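# Put a slip sheet and upright module in each crate

## Task

In every crate, place exactly one thin flat slip sheet so it lies flat on the crate's floor, then place exactly one small metal module on top of that sheet, keeping it oriented with the same face up as it has at the start; every crate must remain upright and flat on the table, and nothing may end up off the table.

## Robot and tools

Robot: two arms. left_arm carries a two-finger gripper; right_arm carries a suction cup tool. Loose items may occasionally get nudged by an outside disturbance.

Frame: everything uses the scene frame. Its origin sits at table-top height, halfway between the nominal arm bases. +z is up, +x points out over the table, and left_arm is on the +y side. Image left/right does not match arm names. Reported end_effector_position (m) and end_effector_quat_wxyz can be off by a few cm, more at long reach. For the gripper, the position is the point between the closed pads; the fingers point along the gripper's +z and close along its y. Fingertips extend about 19 mm past that point when closed, 6 mm when fully open. A block juts about 10 cm toward the gripper's +x. For the suction tool, the position is the rim centre of the cup, which faces along its +z; about 3 cm behind the rim the tool widens to roughly 9 cm sideways.

Row layout (shared by execute_actions and move): one flat list of 16 numbers covering both arms, each in [-1, 1]: left_arm dx, dy, dz, rx, ry, rz, left_gripper position, force_limit, speed, then right_arm dx, dy, dz, rx, ry, rz, right_tool suction. The six pose numbers per arm are an offset, not a pose: they count from that arm's Hand target at the start of the action or move, along scene axes, with rotation about the Hand target position. Scale: 1.0 = 0.6 m for dx/dy/dz and 180 degrees for rotation; rx, ry, rz form a single rotation vector. Sending the same offset twice moves the arm twice. Sending six zeros re-commands the current Hand target. Gripper and suction numbers are absolute settings, not offsets; repeat your last values to keep them, since 0 is itself a command.

Gripper numbers: position +1 = fully open (85 mm), about -0.8 = pads touching, -1 = close until blocked. force_limit and speed both start at +1; speed runs about 20 mm/s at -1, 85 at 0, 150 at +1. A fast close from a centimetre or more wider than the part gives roughly 200 to 245 N per pad; a slow close (speed -1) at force_limit -1 gives about 30 N on a hard 40 mm part. New force_limit/speed only apply after a position change of at least 0.01. To grip, send -1 and confirm object_status = 2 (0 moving, 1 blocked while opening, 2 blocked while closing, 3 reached target or pads met). position_measured is in counts: 3 open, 78 = 60 mm, 130 = 40 mm, 180 = 20 mm, 230 = pads met.

Suction: above 0.01 turns it on, 0.01 or less off; it latches. Seal the 41 mm rim fully on a smooth flat face, away from edges and holes. suction_measured near 0 means no seal, 0.83+ airtight; part_present goes 1 at 0.50, back to 0 below 0.45. A held part rides up to 16 mm nearer the tool. Release by resting the part on its support, then switching off; the cup may still touch until moved 22 mm away. If it seals on the table, switch off to free it.

Tools:
- execute_actions(actions, cameras): actions is a list of actions, each a table of up to 15 rows; each row lasts one step of 1/30 s and the last row is held to fill 15 steps. Every row counts from the action's starting Hand target. Empty list just returns state and images.
- move(target, speed, blend, stop_force, zero, blocking, cameras): straight-line paths toward target, one row or a list of up to 15 rows, all offsets from the same starting Hand targets. speed in m/s, 0.002 to 1, default 0.25 (turns up to twice that in rad/s), one value or one per target. blend in m rounds corners. stop_force in N, 12 to 80, ends an arm's path when push against its motion exceeds it; use it only slowly, with a small value, for approaching contact, not when rotating or backing off a contact; give every listed target identical arm numbers when using it. zero (default true) re-zeroes force first. blocking=false returns early; not allowed with stop_force. Paths do not avoid obstacles; the result adds a move: line such as done, off_target, moving, held or fault, plus limits (paced = pose clipped, held = steps withheld).
- wait(seconds 0 to 10, cameras), stop(cameras) to brake a running move, zoom_image(camera, region [x0,y0,x1,y1] up to 504x504 px), finished_scene(scene = current scene number).
Cameras: cam_head_left and cam_head_right (504x504), cam_left_wrist and cam_right_wrist (896x504).

Control notes: each step the commanded pose is clipped to within 70 mm and 16 degrees of the measured one; Hand target in results is the last clipped command, and the arm may settle short of it. To stop pressing on something, command the target back beyond the end effector. Flange force gives outside force in tool axes; Joint velocities reading "within noise" means still.

Avoid: a contact force of 150 N or joint torque limits (wrist about 24 to 26 N m) triggers a 10 s fault stop; arms are stiff, so targets even slightly past firm contact can fault. Don't drop or release moving parts, slam, push hard, twist or overload the gripper, squeeze a part hard while it still rests on something, or let the arms collide. Long stretched-out holds heat motors (MOTOR HOT warning, then an over-temperature brake). Nothing may leave the table, and crates must not tip.

Each tool is called as name([rows], argument=value, ...), one row to a line, values as JSON.

## Session

execute_actions(actions=[])

Scene clock: 0.00 s.
left_arm: end_effector_position=(+0.5562, +0.5229, +0.3164) position_measured=3 object_status=3 end_effector_quat_wxyz=(+0.106, +0.652, -0.188, +0.727) | right_arm: end_effector_position=(+0.7156, +0.4433, +0.1810) suction_measured=0.00 part_present=0 end_effector_quat_wxyz=(+0.239, -0.156, +0.856, +0.431)
Joint positions: left_arm=[0.374 -0.022 -1.005 2.28 -1.249 0.299] | right_arm=[0.864 1.075 1.119 -0.535 -0.69 -0.25]
Joint velocities: within noise
Flange force (N): no reading
Hand target: left_arm +0.5562, +0.5229, +0.3164; +0.106, +0.652, -0.188, +0.727 | right_arm +0.7156, +0.4433, +0.1810; +0.239, -0.156, +0.856, +0.431

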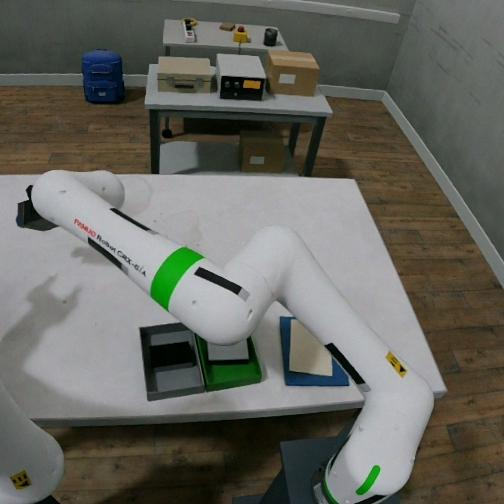

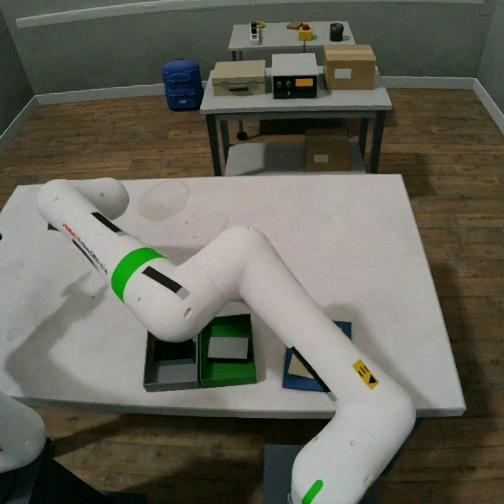

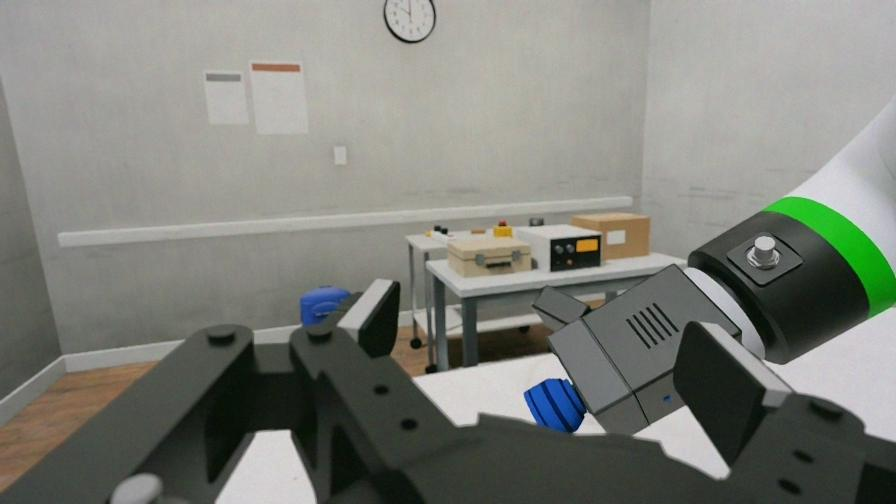

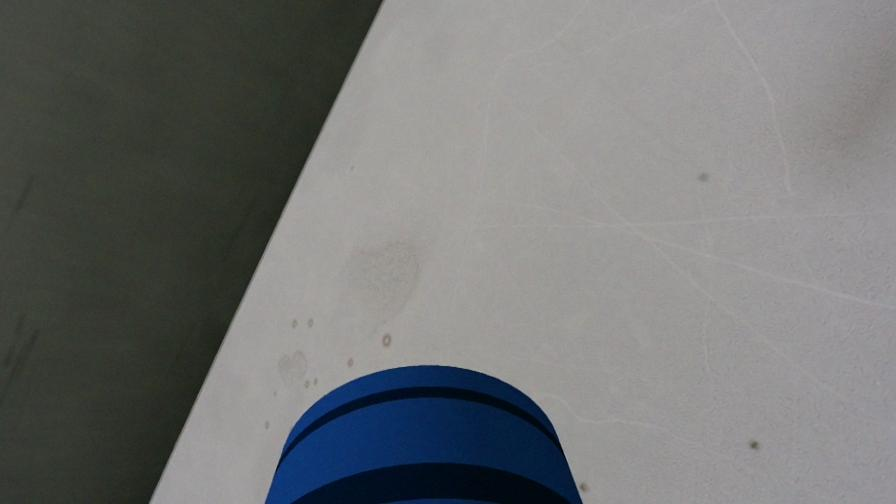

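zoom_image(camera="cam_head_left", region=[110, 280, 380, 430])

zoom_image(camera="cam_head_right", region=[110, 280, 380, 430])

Scaled by 1.867.

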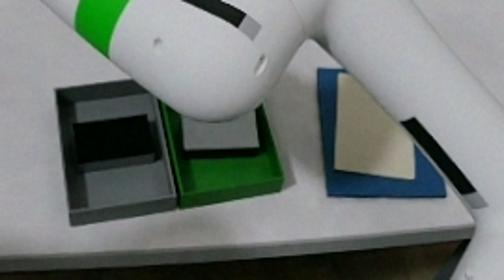

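Scaled by 1.867.

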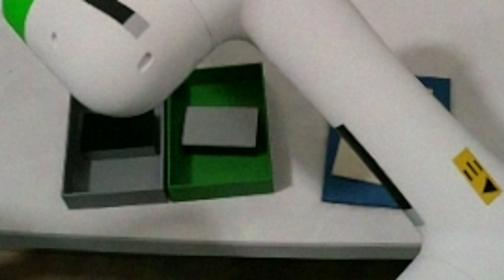

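move([
  [0,0,0,0,0,0,1,1,1,-0.1,-0.35,0.35,-0.15,0.05,0,0],
  [0,0,0,0,0,0,1,1,1,-0.2,-1.0,0.4,-0.311,0.105,0,0],
], speed=0.35, blend=[0.1, 0])

Scene clock: 36.53 s.
left_arm: end_effector_position=(+0.5562, +0.5229, +0.3164) position_measured=3 object_status=3 end_effector_quat_wxyz=(+0.106, +0.652, -0.188, +0.727) | right_arm: end_effector_position=(+0.6038, -0.1158, +0.4046) suction_measured=0.00 part_present=0 end_effector_quat_wxyz=(+0.000, -0.179, +0.984, +0.000)
Joint positions: left_arm=[0.374 -0.022 -1.005 2.28 -1.249 0.299] | right_arm=[0.569 0.491 0.854 0 -1.934 -0.203]
Joint velocities: within noise
Flange force (N): left_arm=[-1.5 -4.9 -3.0] | right_arm=[24.7 1.6 13.9]
Hand target: left_arm +0.5562, +0.5229, +0.3164; +0.106, +0.652, -0.188, +0.727 | right_arm +0.6038, -0.1158, +0.4046; +0.000, -0.179, +0.984, +0.000
Off the commanded pose: left_arm 0.000 m, 0 deg | right_arm 0.000 m, 0 deg.
move: done
camera_calibration:
cam_right_wrist: T_world_to_cam=[[0.368056, -0.927037, 0.0716748, -0.361623], [-0.86331, -0.31209, 0.396605, 0.359781], [-0.345299, -0.20785, -0.915187, 0.611939], [0, 0, 0, 1]] pos_world=[0.655002, -0.0957621, 0.443266]

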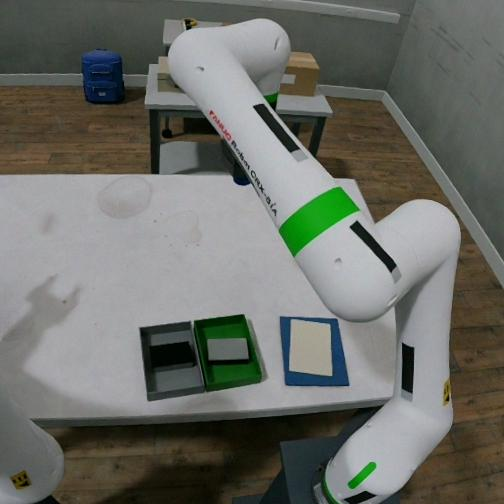

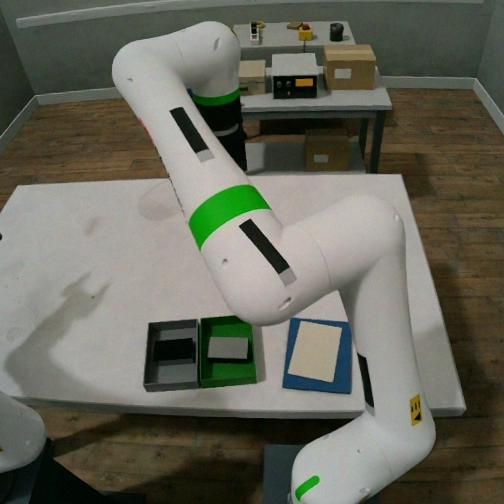

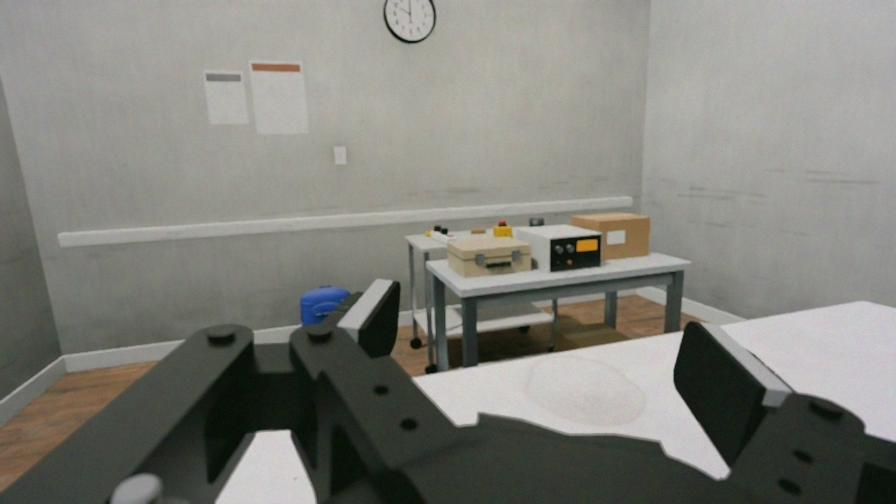

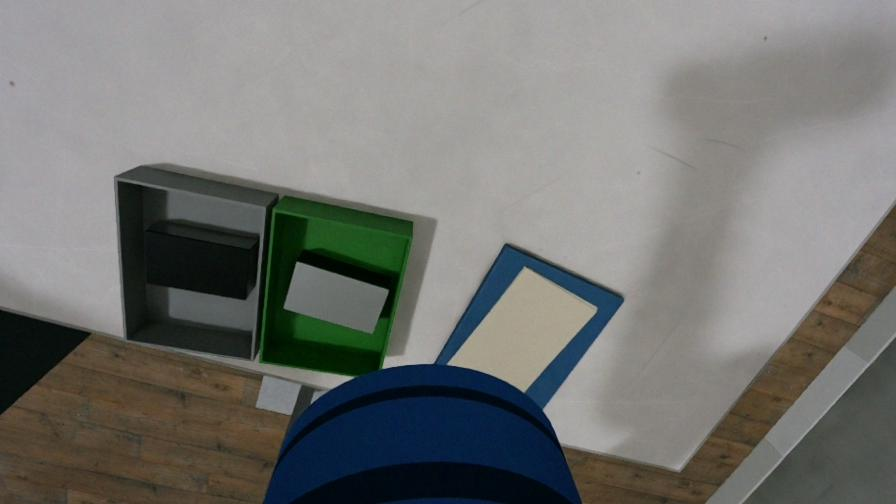

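zoom_image(camera="cam_right_wrist", region=[430, 220, 650, 420])

zoom_image(camera="cam_right_wrist", region=[100, 150, 440, 390])

zoom_image(camera="cam_head_right", region=[130, 300, 370, 410])

Scaled by 2.291.

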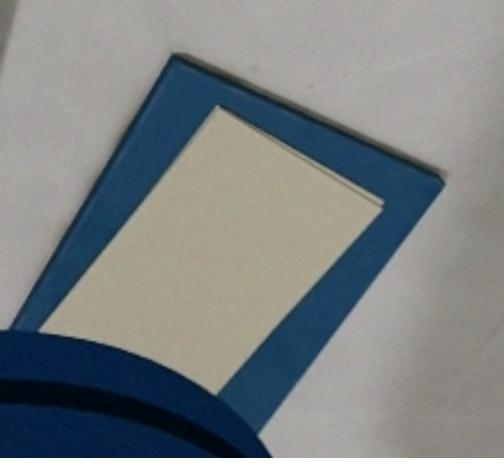

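Scaled by 1.482.

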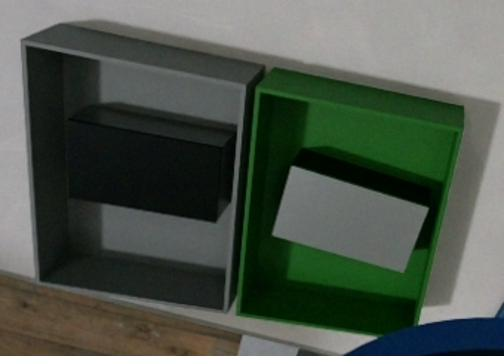

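Scaled by 2.100.

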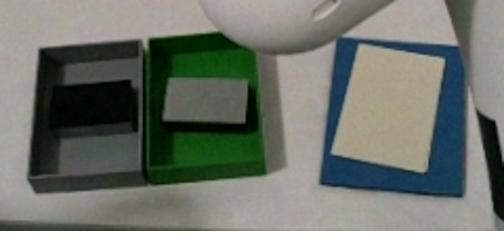

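move([
  [0,0,0,0,0,0,1,1,1,-0.02,0.11,-0.07,0,0,-0.118,0],
], cameras=["cam_right_wrist"])

zoom_image(camera="cam_right_wrist", region=[200, 0, 700, 504])

move([
  [0,0,0,0,0,0,1,1,1,0,-0.45,0,0,0,0,0],
], cameras=["cam_right_wrist"])

zoom_image(camera="cam_right_wrist", region=[200, 0, 700, 504])

Scene clock: 71.90 s.
left_arm: end_effector_position=(+0.5562, +0.5229, +0.3164) position_measured=3 object_status=3 end_effector_quat_wxyz=(+0.106, +0.652, -0.188, +0.727) | right_arm: end_effector_position=(+0.5918, -0.0498, +0.3625) suction_measured=0.00 part_present=0 end_effector_quat_wxyz=(+0.000, +0.006, +1.000, +0.000)
Joint positions: left_arm=[0.374 -0.022 -1.005 2.28 -1.249 0.299] | right_arm=[0.67 0.496 0.759 0 -1.833 -0.674]
Joint velocities: within noise
Flange force (N): left_arm=[-1.4 -4.5 -3.0] | right_arm=[20.5 -8.5 9.5]
Hand target: left_arm +0.5562, +0.5229, +0.3164; +0.106, +0.652, -0.188, +0.727 | right_arm +0.5918, -0.0498, +0.3626; +0.000, +0.006, +1.000, +0.000
Off the commanded pose: left_arm 0.000 m, 0 deg | right_arm 0.000 m, 0 deg.
move: done
camera_calibration:
cam_right_wrist: T_world_to_cam=[[0.00715613, -0.997401, 0.0716917, -0.0829132], [-0.917678, 0.0219314, 0.396719, 0.435464], [-0.39726, -0.0686289, -0.915136, 0.620759], [0, 0, 0, 1]] pos_world=[0.646812, -0.0496461, 0.401266]
Images, in order (width x height): cam_right_wrist 896x504.

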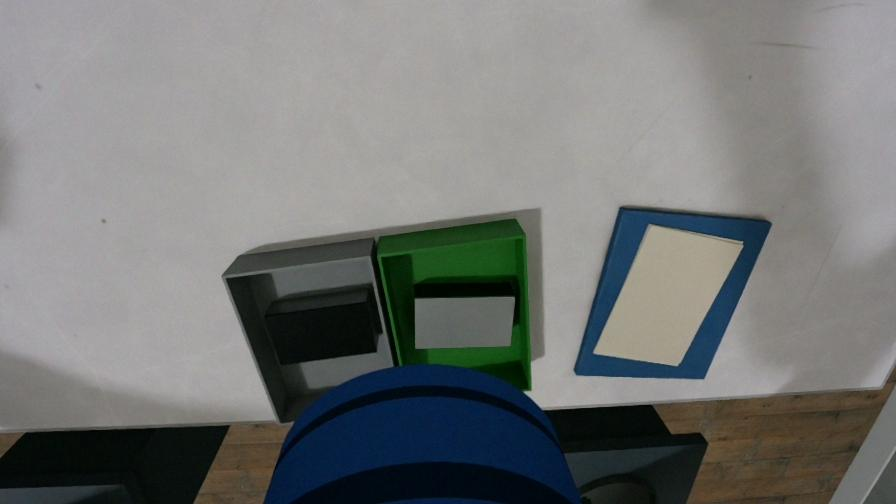

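Scaled by 1.000.

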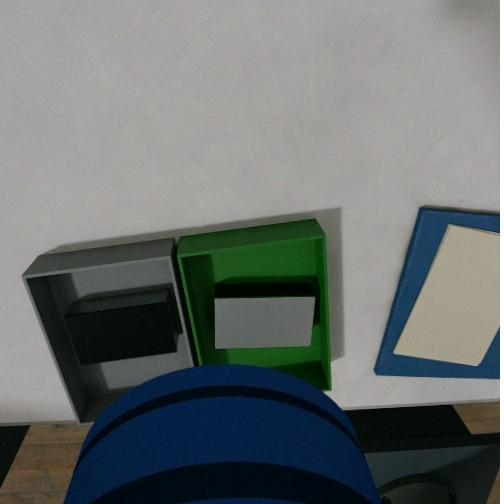

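Scene clock: 73.40 s.
left_arm: end_effector_position=(+0.5562, +0.5229, +0.3164) position_measured=3 object_status=3 end_effector_quat_wxyz=(+0.106, +0.652, -0.188, +0.727) | right_arm: end_effector_position=(+0.5919, -0.3198, +0.3626) suction_measured=0.00 part_present=0 end_effector_quat_wxyz=(+0.000, +0.006, +1.000, +0.000)
Joint positions: left_arm=[0.374 -0.022 -1.005 2.28 -1.249 0.299] | right_arm=[0.246 0.305 0.496 0 -1.761 -0.251]
Joint velocities: within noise
Flange force (N): left_arm=[-1.1 -5.0 -3.4] | right_arm=[17.1 2.4 6.5]
Hand target: left_arm +0.5562, +0.5229, +0.3164; +0.106, +0.652, -0.188, +0.727 | right_arm +0.5918, -0.3198, +0.3626; +0.000, +0.006, +1.000, +0.000
Off the commanded pose: left_arm 0.000 m, 0 deg | right_arm 0.000 m, 0 deg.
move: done
camera_calibration:
cam_right_wrist: T_world_to_cam=[[0.00720575, -0.997404, 0.0716504, -0.352235], [-0.917907, 0.0218299, 0.396194, 0.441676], [-0.396729, -0.0686233, -0.915367, 0.602072], [0, 0, 0, 1]] pos_world=[0.646815, -0.319646, 0.401366]
Images, in order (width x height): cam_right_wrist 896x504.

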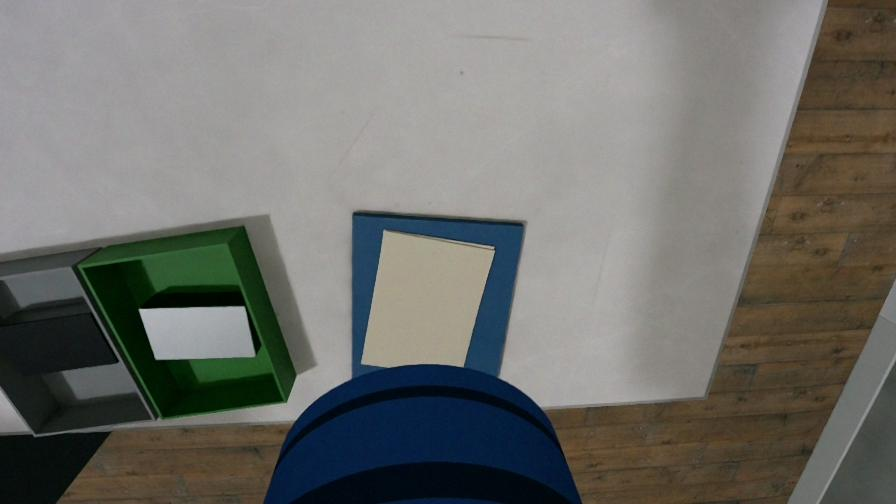

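Scaled by 1.000.

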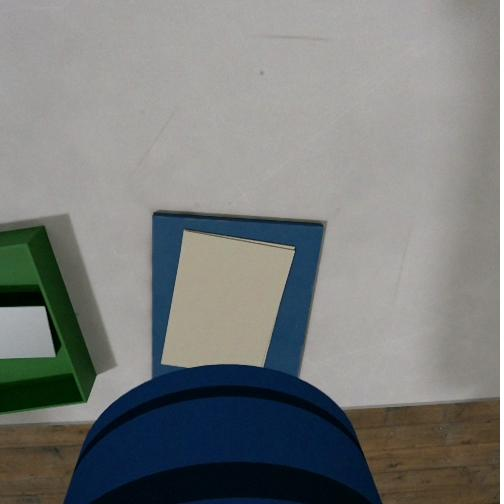

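move([
  [0,0,0,0,0,0,1,1,1,-0.2,0.2,-0.2,0,0,0,0],
  [0,0,0,0,0,0,1,1,1,-0.3247,0.373,-0.47,0,0,0,0],
], blend=[0.05,0])

Scene clock: 201.50 s.
left_arm: end_effector_position=(+0.5562, +0.5229, +0.3164) position_measured=3 object_status=3 end_effector_quat_wxyz=(+0.106, +0.652, -0.188, +0.727) | right_arm: end_effector_position=(+0.3970, -0.0960, +0.0806) suction_measured=0.00 part_present=0 end_effector_quat_wxyz=(+0.000, +0.006, +1.000, +0.000)
Joint positions: left_arm=[0.374 -0.022 -1.005 2.28 -1.249 0.299] | right_arm=[0.869 0.097 -0.434 0 -1.04 -0.873]
Joint velocities: within noise
Flange force (N): left_arm=[-1.1 -4.4 -3.2] | right_arm=[11.9 -6.1 -1.9]
Hand target: left_arm +0.5562, +0.5229, +0.3164; +0.106, +0.652, -0.188, +0.727 | right_arm +0.3970, -0.0960, +0.0806; +0.000, +0.006, +1.000, +0.000
Off the commanded pose: left_arm 0.000 m, 0 deg | right_arm 0.000 m, 0 deg.
move: done
camera_calibration:
cam_right_wrist: T_world_to_cam=[[0.00709985, -0.997408, 0.0716015, -0.107353], [-0.917766, 0.0219319, 0.396515, 0.369614], [-0.397058, -0.0685286, -0.915232, 0.282155], [0, 0, 0, 1]] pos_world=[0.452013, -0.0958455, 0.119366]

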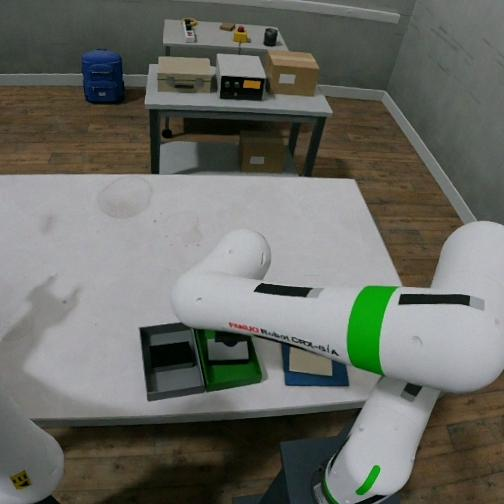

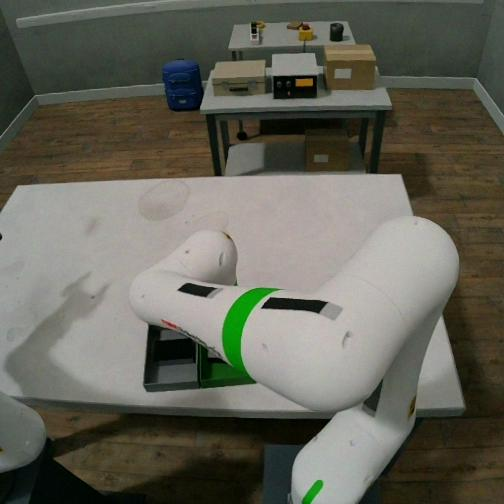

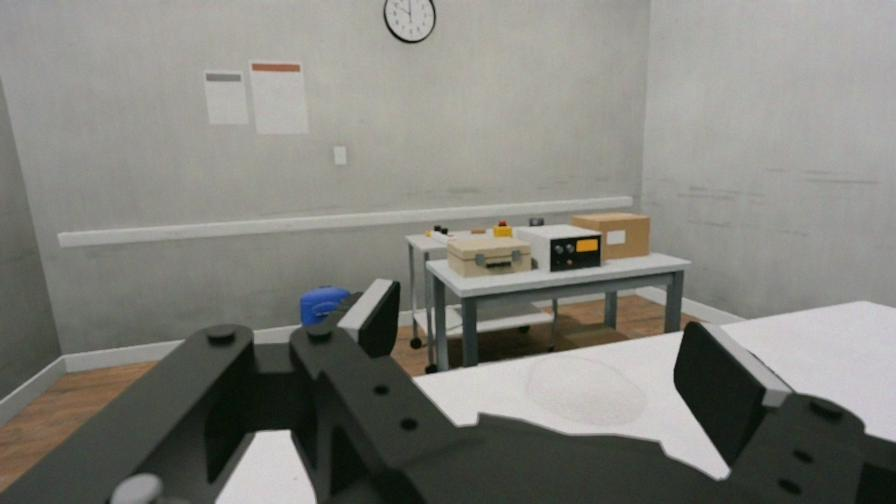

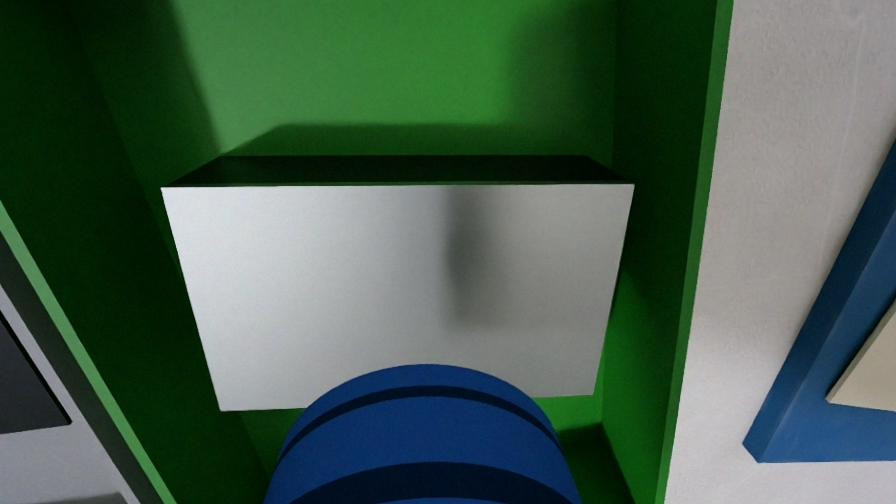

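move(target=[0,0,0,0,0,0,1,1,1,0,0.0067,-0.13,0,0,0,1], speed=0.02, stop_force=12, cameras=["cam_right_wrist"])

Scene clock: 213.07 s.
left_arm: end_effector_position=(+0.5562, +0.5229, +0.3164) position_measured=3 object_status=3 end_effector_quat_wxyz=(+0.106, +0.652, -0.188, +0.727) | right_arm: end_effector_position=(+0.3970, -0.0927, +0.0175) suction_measured=1.00 part_present=1 end_effector_quat_wxyz=(+0.000, +0.006, +1.000, +0.000)
Joint positions: left_arm=[0.374 -0.022 -1.005 2.28 -1.249 0.299] | right_arm=[0.874 0.2 -0.492 0 -0.878 -0.879]
Joint velocities: within noise
Flange force (N): left_arm=[-1.6 -5.2 -3.5] | right_arm=[24.4 -8.3 -48.1]
Hand target: left_arm +0.5562, +0.5229, +0.3164; +0.106, +0.652, -0.188, +0.727 | right_arm +0.3970, -0.0927, +0.0175; +0.000, +0.006, +1.000, +0.000 (not the last commanded pose)
Off the commanded pose: left_arm 0.000 m, 0 deg | right_arm 0.015 m, 0 deg.
move: contact (right_arm)
camera_calibration:
cam_right_wrist: T_world_to_cam=[[0.00719111, -0.99741, 0.0715613, -0.0995748], [-0.917765, 0.0218325, 0.396522, 0.3945], [-0.397058, -0.0685279, -0.915232, 0.224499], [0, 0, 0, 1]] pos_world=[0.451913, -0.0925453, 0.0561661]
Images, in order (width x height): cam_right_wrist 896x504.

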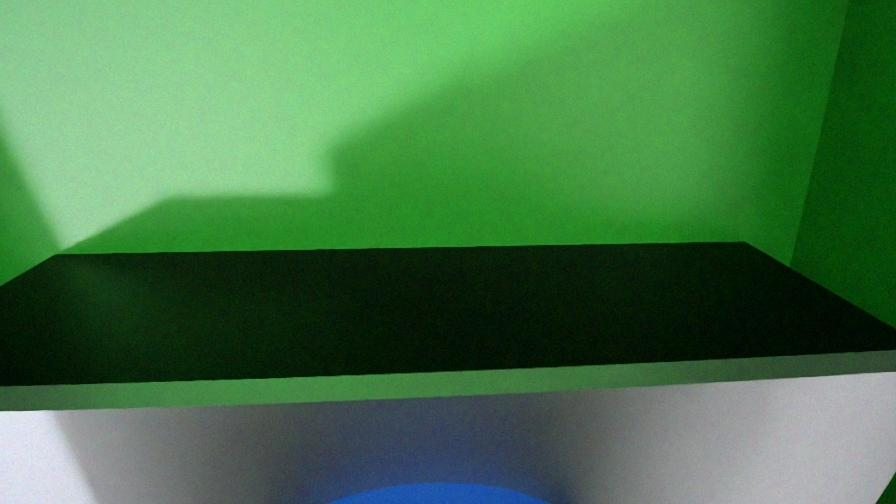

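move([
  [0,0,0,0,0,0,1,1,1,0,0,0.05,0,0,0,1],
  [0,0,0,0,0,0,1,1,1,0,0,0.15,0,0,0,1],
  [0,0,0,0,0,0,1,1,1,0.3717,0.0,0.15,0,0,0,1],
  [0,0,0,0,0,0,1,1,1,0.3717,0.0,0.04,0,0,0,1],
], speed=[0.06,0.15,0.2,0.1], blend=[0,0.03,0.03,0], cameras=["cam_head_left","cam_right_wrist"])

move(target=[0,0,0,0,0,0,1,1,1,0,0,-0.08,0,0,0,1], speed=0.02, stop_force=12, cameras=["cam_right_wrist"])

Scene clock: 227.13 s.
left_arm: end_effector_position=(+0.5562, +0.5229, +0.3164) position_measured=3 object_status=3 end_effector_quat_wxyz=(+0.106, +0.652, -0.188, +0.727) | right_arm: end_effector_position=(+0.6200, -0.0927, +0.0415) suction_measured=1.00 part_present=1 end_effector_quat_wxyz=(+0.000, +0.006, +1.000, +0.000)
Joint positions: left_arm=[0.374 -0.022 -1.005 2.28 -1.249 0.299] | right_arm=[0.586 0.6 0.151 0 -1.121 -0.591]
Joint velocities: within noise
Flange force (N): left_arm=[-1.3 -4.4 -3.3] | right_arm=[18.1 -5.2 -1.7]
Hand target: left_arm +0.5562, +0.5229, +0.3164; +0.106, +0.652, -0.188, +0.727 | right_arm +0.6200, -0.0927, +0.0415; +0.000, +0.006, +1.000, +0.000
Off the commanded pose: left_arm 0.000 m, 0 deg | right_arm 0.000 m, 0 deg.
move: done
camera_calibration:
cam_right_wrist: T_world_to_cam=[[0.00715087, -0.997417, 0.0714703, -0.102862], [-0.917765, 0.0218333, 0.396524, 0.589736], [-0.397061, -0.0684284, -0.915238, 0.33506], [0, 0, 0, 1]] pos_world=[0.675013, -0.0925448, 0.0801661]
Images, in order (width x height): cam_head_left 504x504, cam_right_wrist 896x504.

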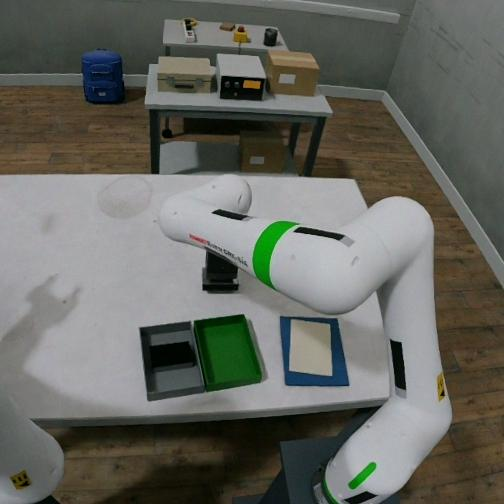

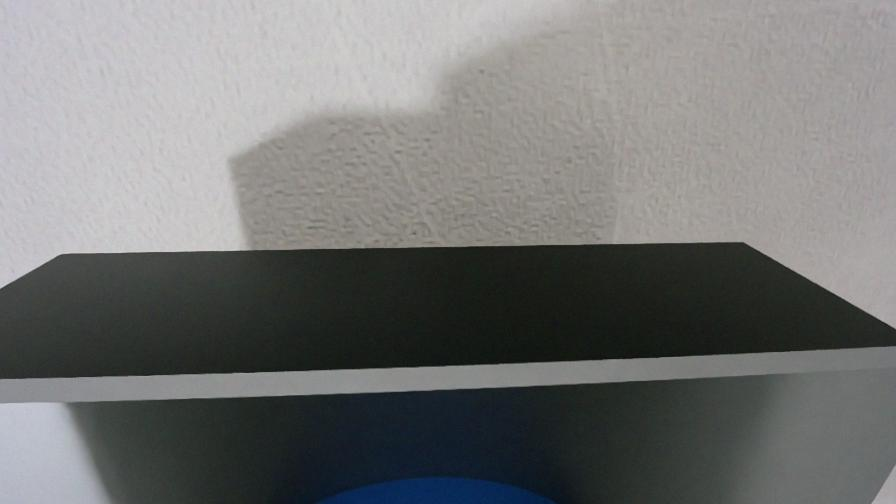

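Scene clock: 229.07 s.
left_arm: end_effector_position=(+0.5562, +0.5229, +0.3164) position_measured=3 object_status=3 end_effector_quat_wxyz=(+0.106, +0.652, -0.188, +0.727) | right_arm: end_effector_position=(+0.6201, -0.0927, +0.0149) suction_measured=1.00 part_present=1 end_effector_quat_wxyz=(+0.000, +0.005, +1.000, +0.000)
Joint positions: left_arm=[0.374 -0.022 -1.005 2.28 -1.249 0.299] | right_arm=[0.586 0.63 0.13 0 -1.069 -0.591]
Joint velocities: within noise
Flange force (N): left_arm=[-1.4 -4.8 -3.1] | right_arm=[21.4 -2.2 -34.9]
Hand target: left_arm +0.5562, +0.5229, +0.3164; +0.106, +0.652, -0.188, +0.727 | right_arm +0.6201, -0.0927, +0.0149; +0.000, +0.006, +1.000, +0.000 (not the last commanded pose)
Off the commanded pose: left_arm 0.000 m, 0 deg | right_arm 0.021 m, 0 deg.
move: contact (right_arm)
camera_calibration:
cam_right_wrist: T_world_to_cam=[[0.00725037, -0.997413, 0.0715228, -0.101039], [-0.917942, 0.0217323, 0.396119, 0.600471], [-0.396648, -0.0685258, -0.91541, 0.310568], [0, 0, 0, 1]] pos_world=[0.675116, -0.0925452, 0.0536658]
Images, in order (width x height): cam_right_wrist 896x504.

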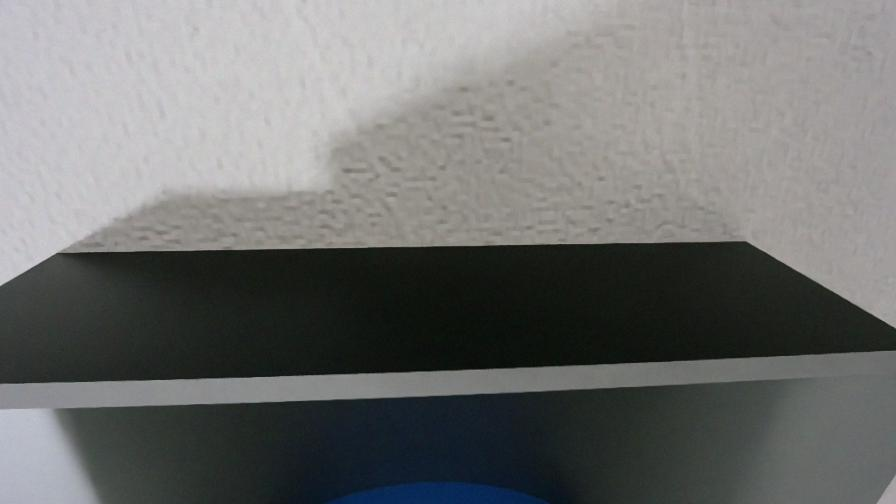

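move([
  [0,0,0,0,0,0,1,1,1,0,0,0.0,0,0,0,0],
  [0,0,0,0,0,0,1,1,1,0,0,0.2,0,0,0,0],
  [0,0,0,0,0,0,1,1,1,-0.3,-0.3785,0.4,0,0,-0.065,0],
], blend=[0,0.05,0], speed=[0.05,0.15,0.25], cameras=["cam_head_left","cam_right_wrist"])

Scene clock: 242.57 s.
left_arm: end_effector_position=(+0.5562, +0.5229, +0.3164) position_measured=3 object_status=3 end_effector_quat_wxyz=(+0.106, +0.652, -0.188, +0.727) | right_arm: end_effector_position=(+0.4401, -0.3198, +0.2549) suction_measured=0.00 part_present=0 end_effector_quat_wxyz=(+0.000, +0.107, +0.994, +0.000)
Joint positions: left_arm=[0.374 -0.022 -1.005 2.28 -1.249 0.299] | right_arm=[0.338 -0.098 -0.198 0.001 -1.469 -0.547]
Joint velocities: within noise
Flange force (N): left_arm=[-1.4 -4.9 -3.5] | right_arm=[11.3 -0.9 3.6]
Hand target: left_arm +0.5562, +0.5229, +0.3164; +0.106, +0.652, -0.188, +0.727 | right_arm +0.4401, -0.3198, +0.2549; +0.000, +0.107, +0.994, +0.000
Off the commanded pose: left_arm 0.000 m, 0 deg | right_arm 0.000 m, 0 deg.
move: done
camera_calibration:
cam_right_wrist: T_world_to_cam=[[-0.195216, -0.978126, 0.0718365, -0.248314], [-0.894364, 0.207601, 0.396251, 0.394166], [-0.402497, 0.0131065, -0.915328, 0.47198], [0, 0, 0, 1]] pos_world=[0.494023, -0.330897, 0.293666]
Images, in order (width x height): cam_head_left 504x504, cam_right_wrist 896x504.

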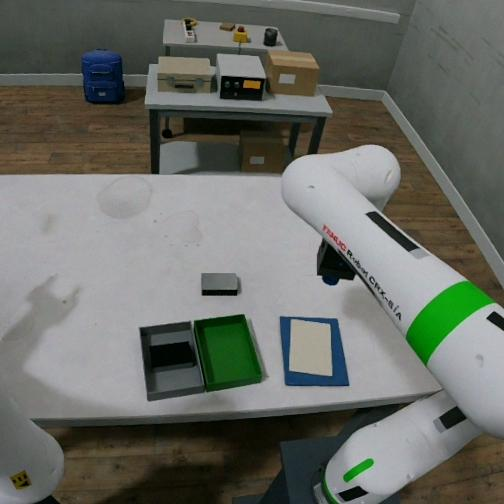

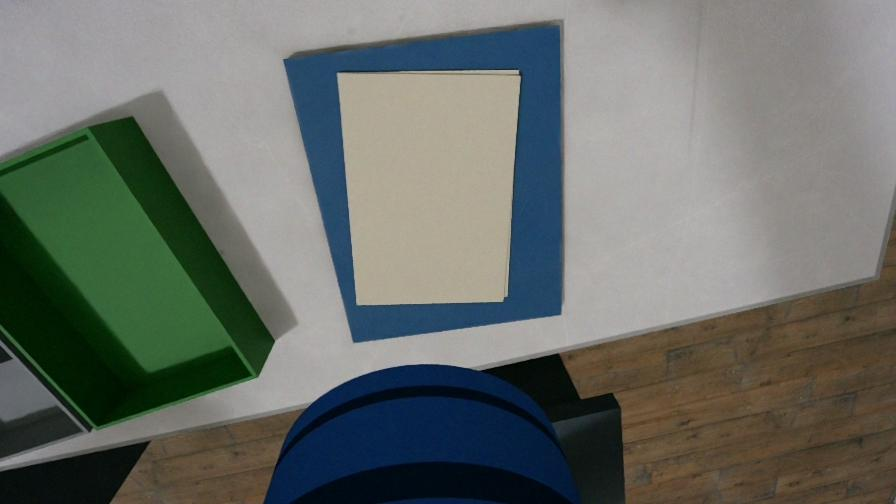

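zoom_image(camera="cam_right_wrist", region=[310, 50, 570, 330])

Scaled by 1.800.

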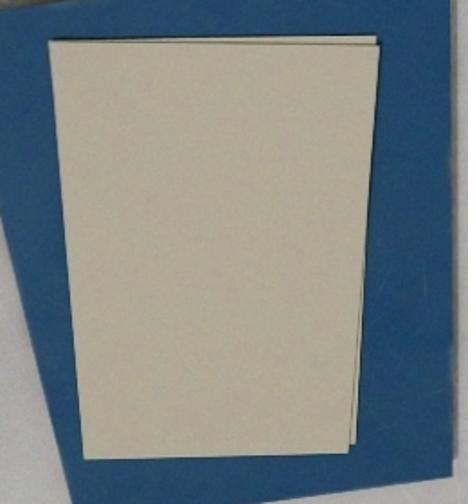

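move(target=[0,0,0,0,0,0,1,1,1,-0.0,0.38,0.0,0,0,0.101,0], cameras=["cam_right_wrist"])

zoom_image(camera="cam_right_wrist", region=[230, 0, 580, 350])

Scene clock: 264.40 s.
left_arm: end_effector_position=(+0.5562, +0.5229, +0.3164) position_measured=3 object_status=3 end_effector_quat_wxyz=(+0.106, +0.652, -0.188, +0.727) | right_arm: end_effector_position=(+0.4401, -0.0918, +0.2549) suction_measured=0.00 part_present=0 end_effector_quat_wxyz=(+0.000, -0.051, +0.999, +0.000)
Joint positions: left_arm=[0.374 -0.022 -1.005 2.28 -1.249 0.299] | right_arm=[0.801 0.058 -0.046 0 -1.466 -0.693]
Joint velocities: within noise
Flange force (N): left_arm=[-1.2 -4.6 -3.5] | right_arm=[13.4 -4.4 3.5]
Hand target: left_arm +0.5562, +0.5229, +0.3164; +0.106, +0.652, -0.188, +0.727 | right_arm +0.4401, -0.0918, +0.2549; +0.000, -0.051, +0.999, +0.000
Off the commanded pose: left_arm 0.000 m, 0 deg | right_arm 0.000 m, 0 deg.
move: done
camera_calibration:
cam_right_wrist: T_world_to_cam=[[0.119608, -0.990241, 0.071528, -0.164885], [-0.914517, -0.0818443, 0.396181, 0.329129], [-0.386461, -0.1128, -0.915382, 0.450377], [0, 0, 0, 1]] pos_world=[0.494769, -0.0855365, 0.293666]
Images, in order (width x height): cam_right_wrist 896x504.

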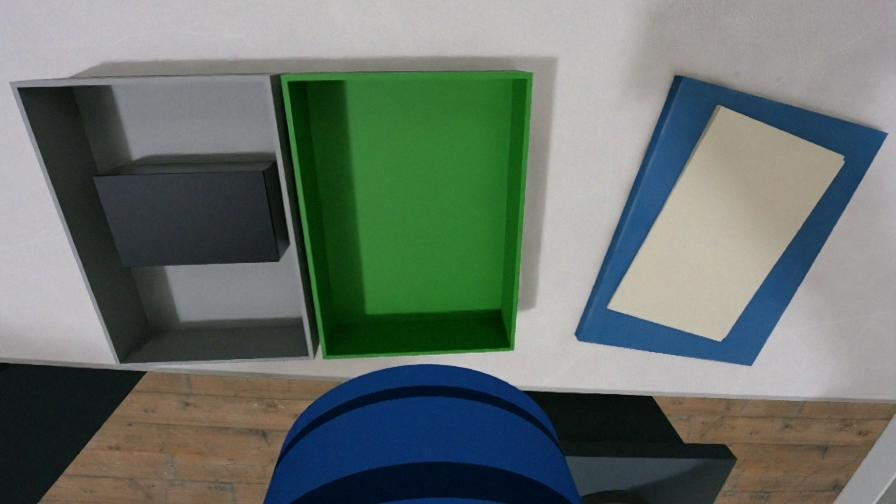

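Scaled by 1.440.

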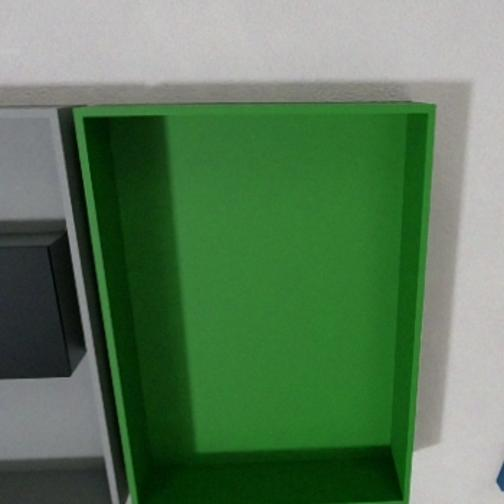

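move(target=[0,0,0,0,0,0,1,1,1,-0.1093,-0.3753,-0.34,0,0,-0.1,0], cameras=["cam_right_wrist"])

move(target=[0,0,0,0,0,0,1,1,1,0,0,-0.13,0,0,0,1], speed=0.02, stop_force=12, cameras=["cam_right_wrist"])

Scene clock: 298.53 s.
left_arm: end_effector_position=(+0.5562, +0.5229, +0.3164) position_measured=3 object_status=3 end_effector_quat_wxyz=(+0.106, +0.652, -0.188, +0.727) | right_arm: end_effector_position=(+0.3744, -0.3170, +0.0509) suction_measured=0.00 part_present=0 end_effector_quat_wxyz=(+0.000, +0.106, +0.994, +0.000)
Joint positions: left_arm=[0.374 -0.022 -1.005 2.28 -1.249 0.299] | right_arm=[0.413 -0.082 -0.696 0.001 -0.956 -0.618]
Joint velocities: left_arm=[within noise] | right_arm=[-0.001 0 0.001 -0.006 0 0.002]
Flange force (N): left_arm=[-1.5 -4.9 -2.9] | right_arm=[11.2 0.9 -1.6]
Hand target: left_arm +0.5562, +0.5229, +0.3164; +0.106, +0.652, -0.188, +0.727 | right_arm +0.3745, -0.3169, +0.0509; +0.000, +0.106, +0.994, +0.000
Off the commanded pose: left_arm 0.000 m, 0 deg | right_arm 0.000 m, 0 deg.
move: done
camera_calibration:
cam_right_wrist: T_world_to_cam=[[-0.191943, -0.978778, 0.0717757, -0.245156], [-0.895035, 0.204582, 0.396307, 0.414949], [-0.40258, 0.0118265, -0.915308, 0.258292], [0, 0, 0, 1]] pos_world=[0.428321, -0.327899, 0.0895658]
Images, in order (width x height): cam_right_wrist 896x504.

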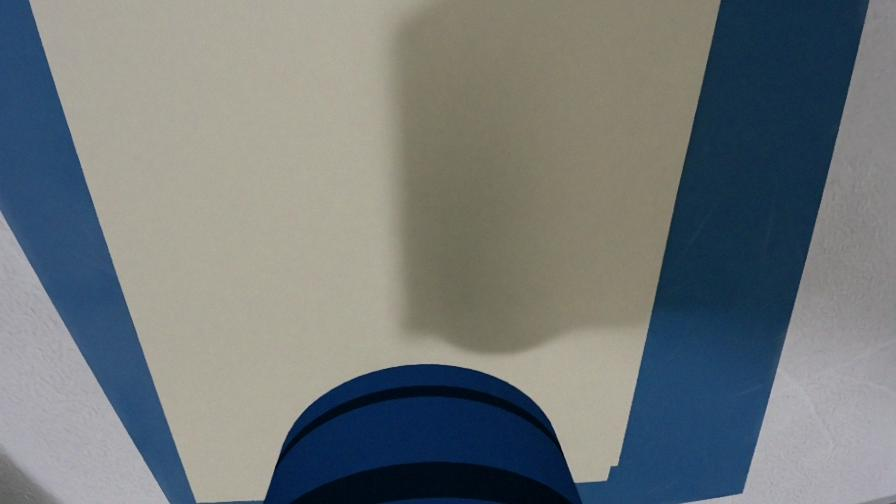

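Scene clock: 301.80 s.
left_arm: end_effector_position=(+0.5562, +0.5229, +0.3164) position_measured=3 object_status=3 end_effector_quat_wxyz=(+0.106, +0.652, -0.188, +0.727) | right_arm: end_effector_position=(+0.3746, -0.3169, -0.0026) suction_measured=0.94 part_present=1 end_effector_quat_wxyz=(+0.000, +0.106, +0.994, +0.000)
Joint positions: left_arm=[0.374 -0.022 -1.005 2.28 -1.249 0.299] | right_arm=[0.413 0.03 -0.75 0 -0.79 -0.618]
Joint velocities: within noise
Flange force (N): left_arm=[-1.7 -5.3 -3.5] | right_arm=[20.9 1.4 -41.0]
Hand target: left_arm +0.5562, +0.5229, +0.3164; +0.106, +0.652, -0.188, +0.727 | right_arm +0.3745, -0.3169, -0.0026; +0.000, +0.106, +0.994, +0.000 (not the last commanded pose)
Off the commanded pose: left_arm 0.000 m, 0 deg | right_arm 0.024 m, 0 deg.
move: contact (right_arm)
camera_calibration:
cam_right_wrist: T_world_to_cam=[[-0.192255, -0.978749, 0.0713298, -0.241044], [-0.895061, 0.20469, 0.396192, 0.436232], [-0.402373, 0.0123255, -0.915393, 0.209532], [0, 0, 0, 1]] pos_world=[0.428422, -0.327796, 0.0361659]
Images, in order (width x height): cam_right_wrist 896x504.

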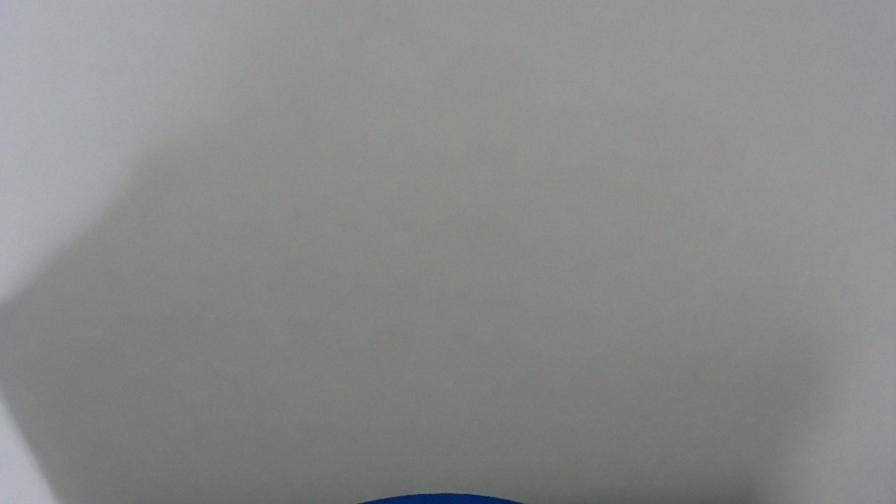

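move([
  [0,0,0,0,0,0,1,1,1,0,0,0.04,0,0,0,1],
  [0,0,0,0,0,0,1,1,1,0,0,0.3,0,0,0,1],
], speed=[0.03,0.12], cameras=["cam_right_wrist","cam_head_left","cam_head_right"])

zoom_image(camera="cam_head_left", region=[180, 210, 380, 410])

zoom_image(camera="cam_head_right", region=[230, 240, 400, 410])

Scene clock: 310.37 s.
left_arm: end_effector_position=(+0.5562, +0.5229, +0.3164) position_measured=3 object_status=3 end_effector_quat_wxyz=(+0.106, +0.652, -0.188, +0.727) | right_arm: end_effector_position=(+0.3746, -0.3170, +0.1774) suction_measured=0.94 part_present=1 end_effector_quat_wxyz=(+0.000, +0.106, +0.994, +0.000)
Joint positions: left_arm=[0.374 -0.022 -1.005 2.28 -1.249 0.299] | right_arm=[0.413 -0.24 -0.501 0 -1.309 -0.618]
Joint velocities: within noise
Flange force (N): left_arm=[-1.6 -5.0 -3.1] | right_arm=[14.5 0.2 2.5]
Hand target: left_arm +0.5562, +0.5229, +0.3164; +0.106, +0.652, -0.188, +0.727 | right_arm +0.3745, -0.3169, +0.1774; +0.000, +0.106, +0.994, +0.000
Off the commanded pose: left_arm 0.000 m, 0 deg | right_arm 0.000 m, 0 deg.
move: done
camera_calibration:
cam_right_wrist: T_world_to_cam=[[-0.192037, -0.978776, 0.0715535, -0.254035], [-0.895107, 0.204581, 0.396144, 0.364912], [-0.402375, 0.0120263, -0.915396, 0.374206], [0, 0, 0, 1]] pos_world=[0.428422, -0.327798, 0.216166]
Images, in order (width x height): cam_head_left 504x504, cam_head_right 504x504, cam_right_wrist 896x504.

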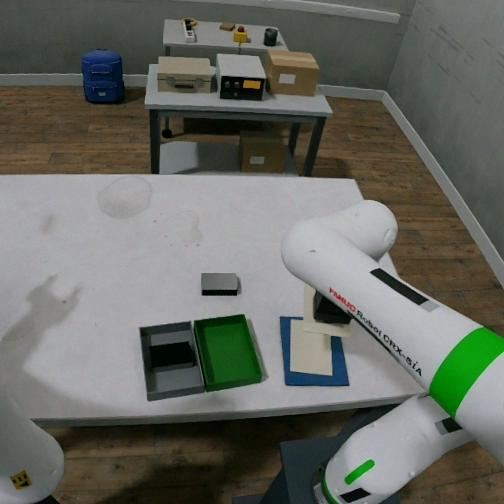

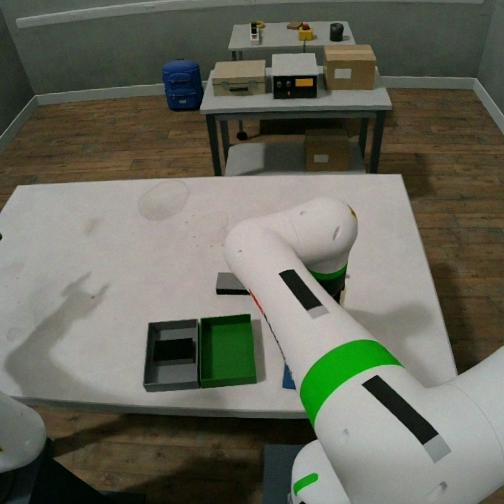

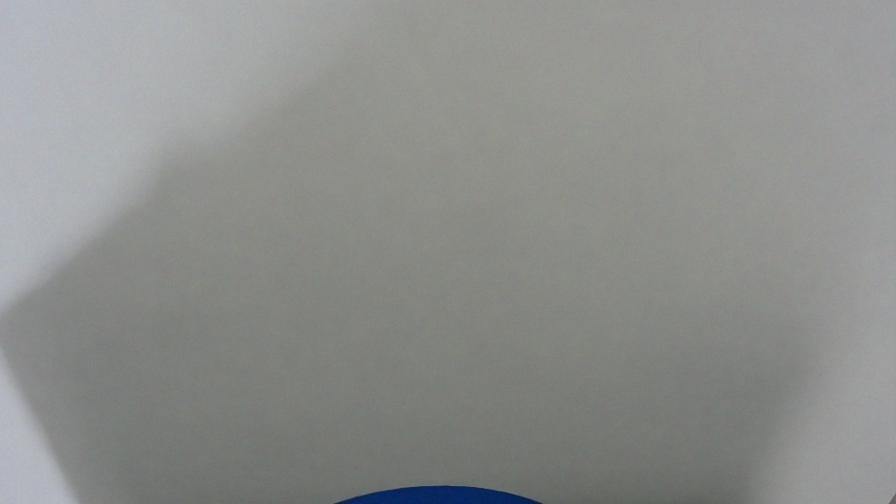

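Scaled by 2.520.

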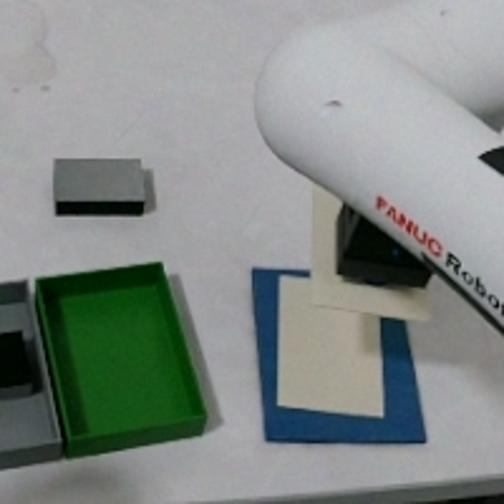

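Scaled by 2.965.

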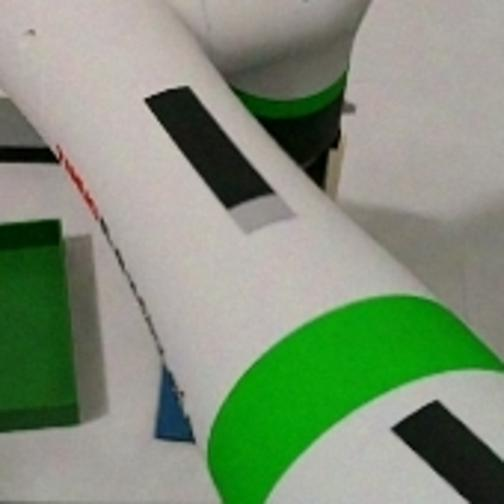

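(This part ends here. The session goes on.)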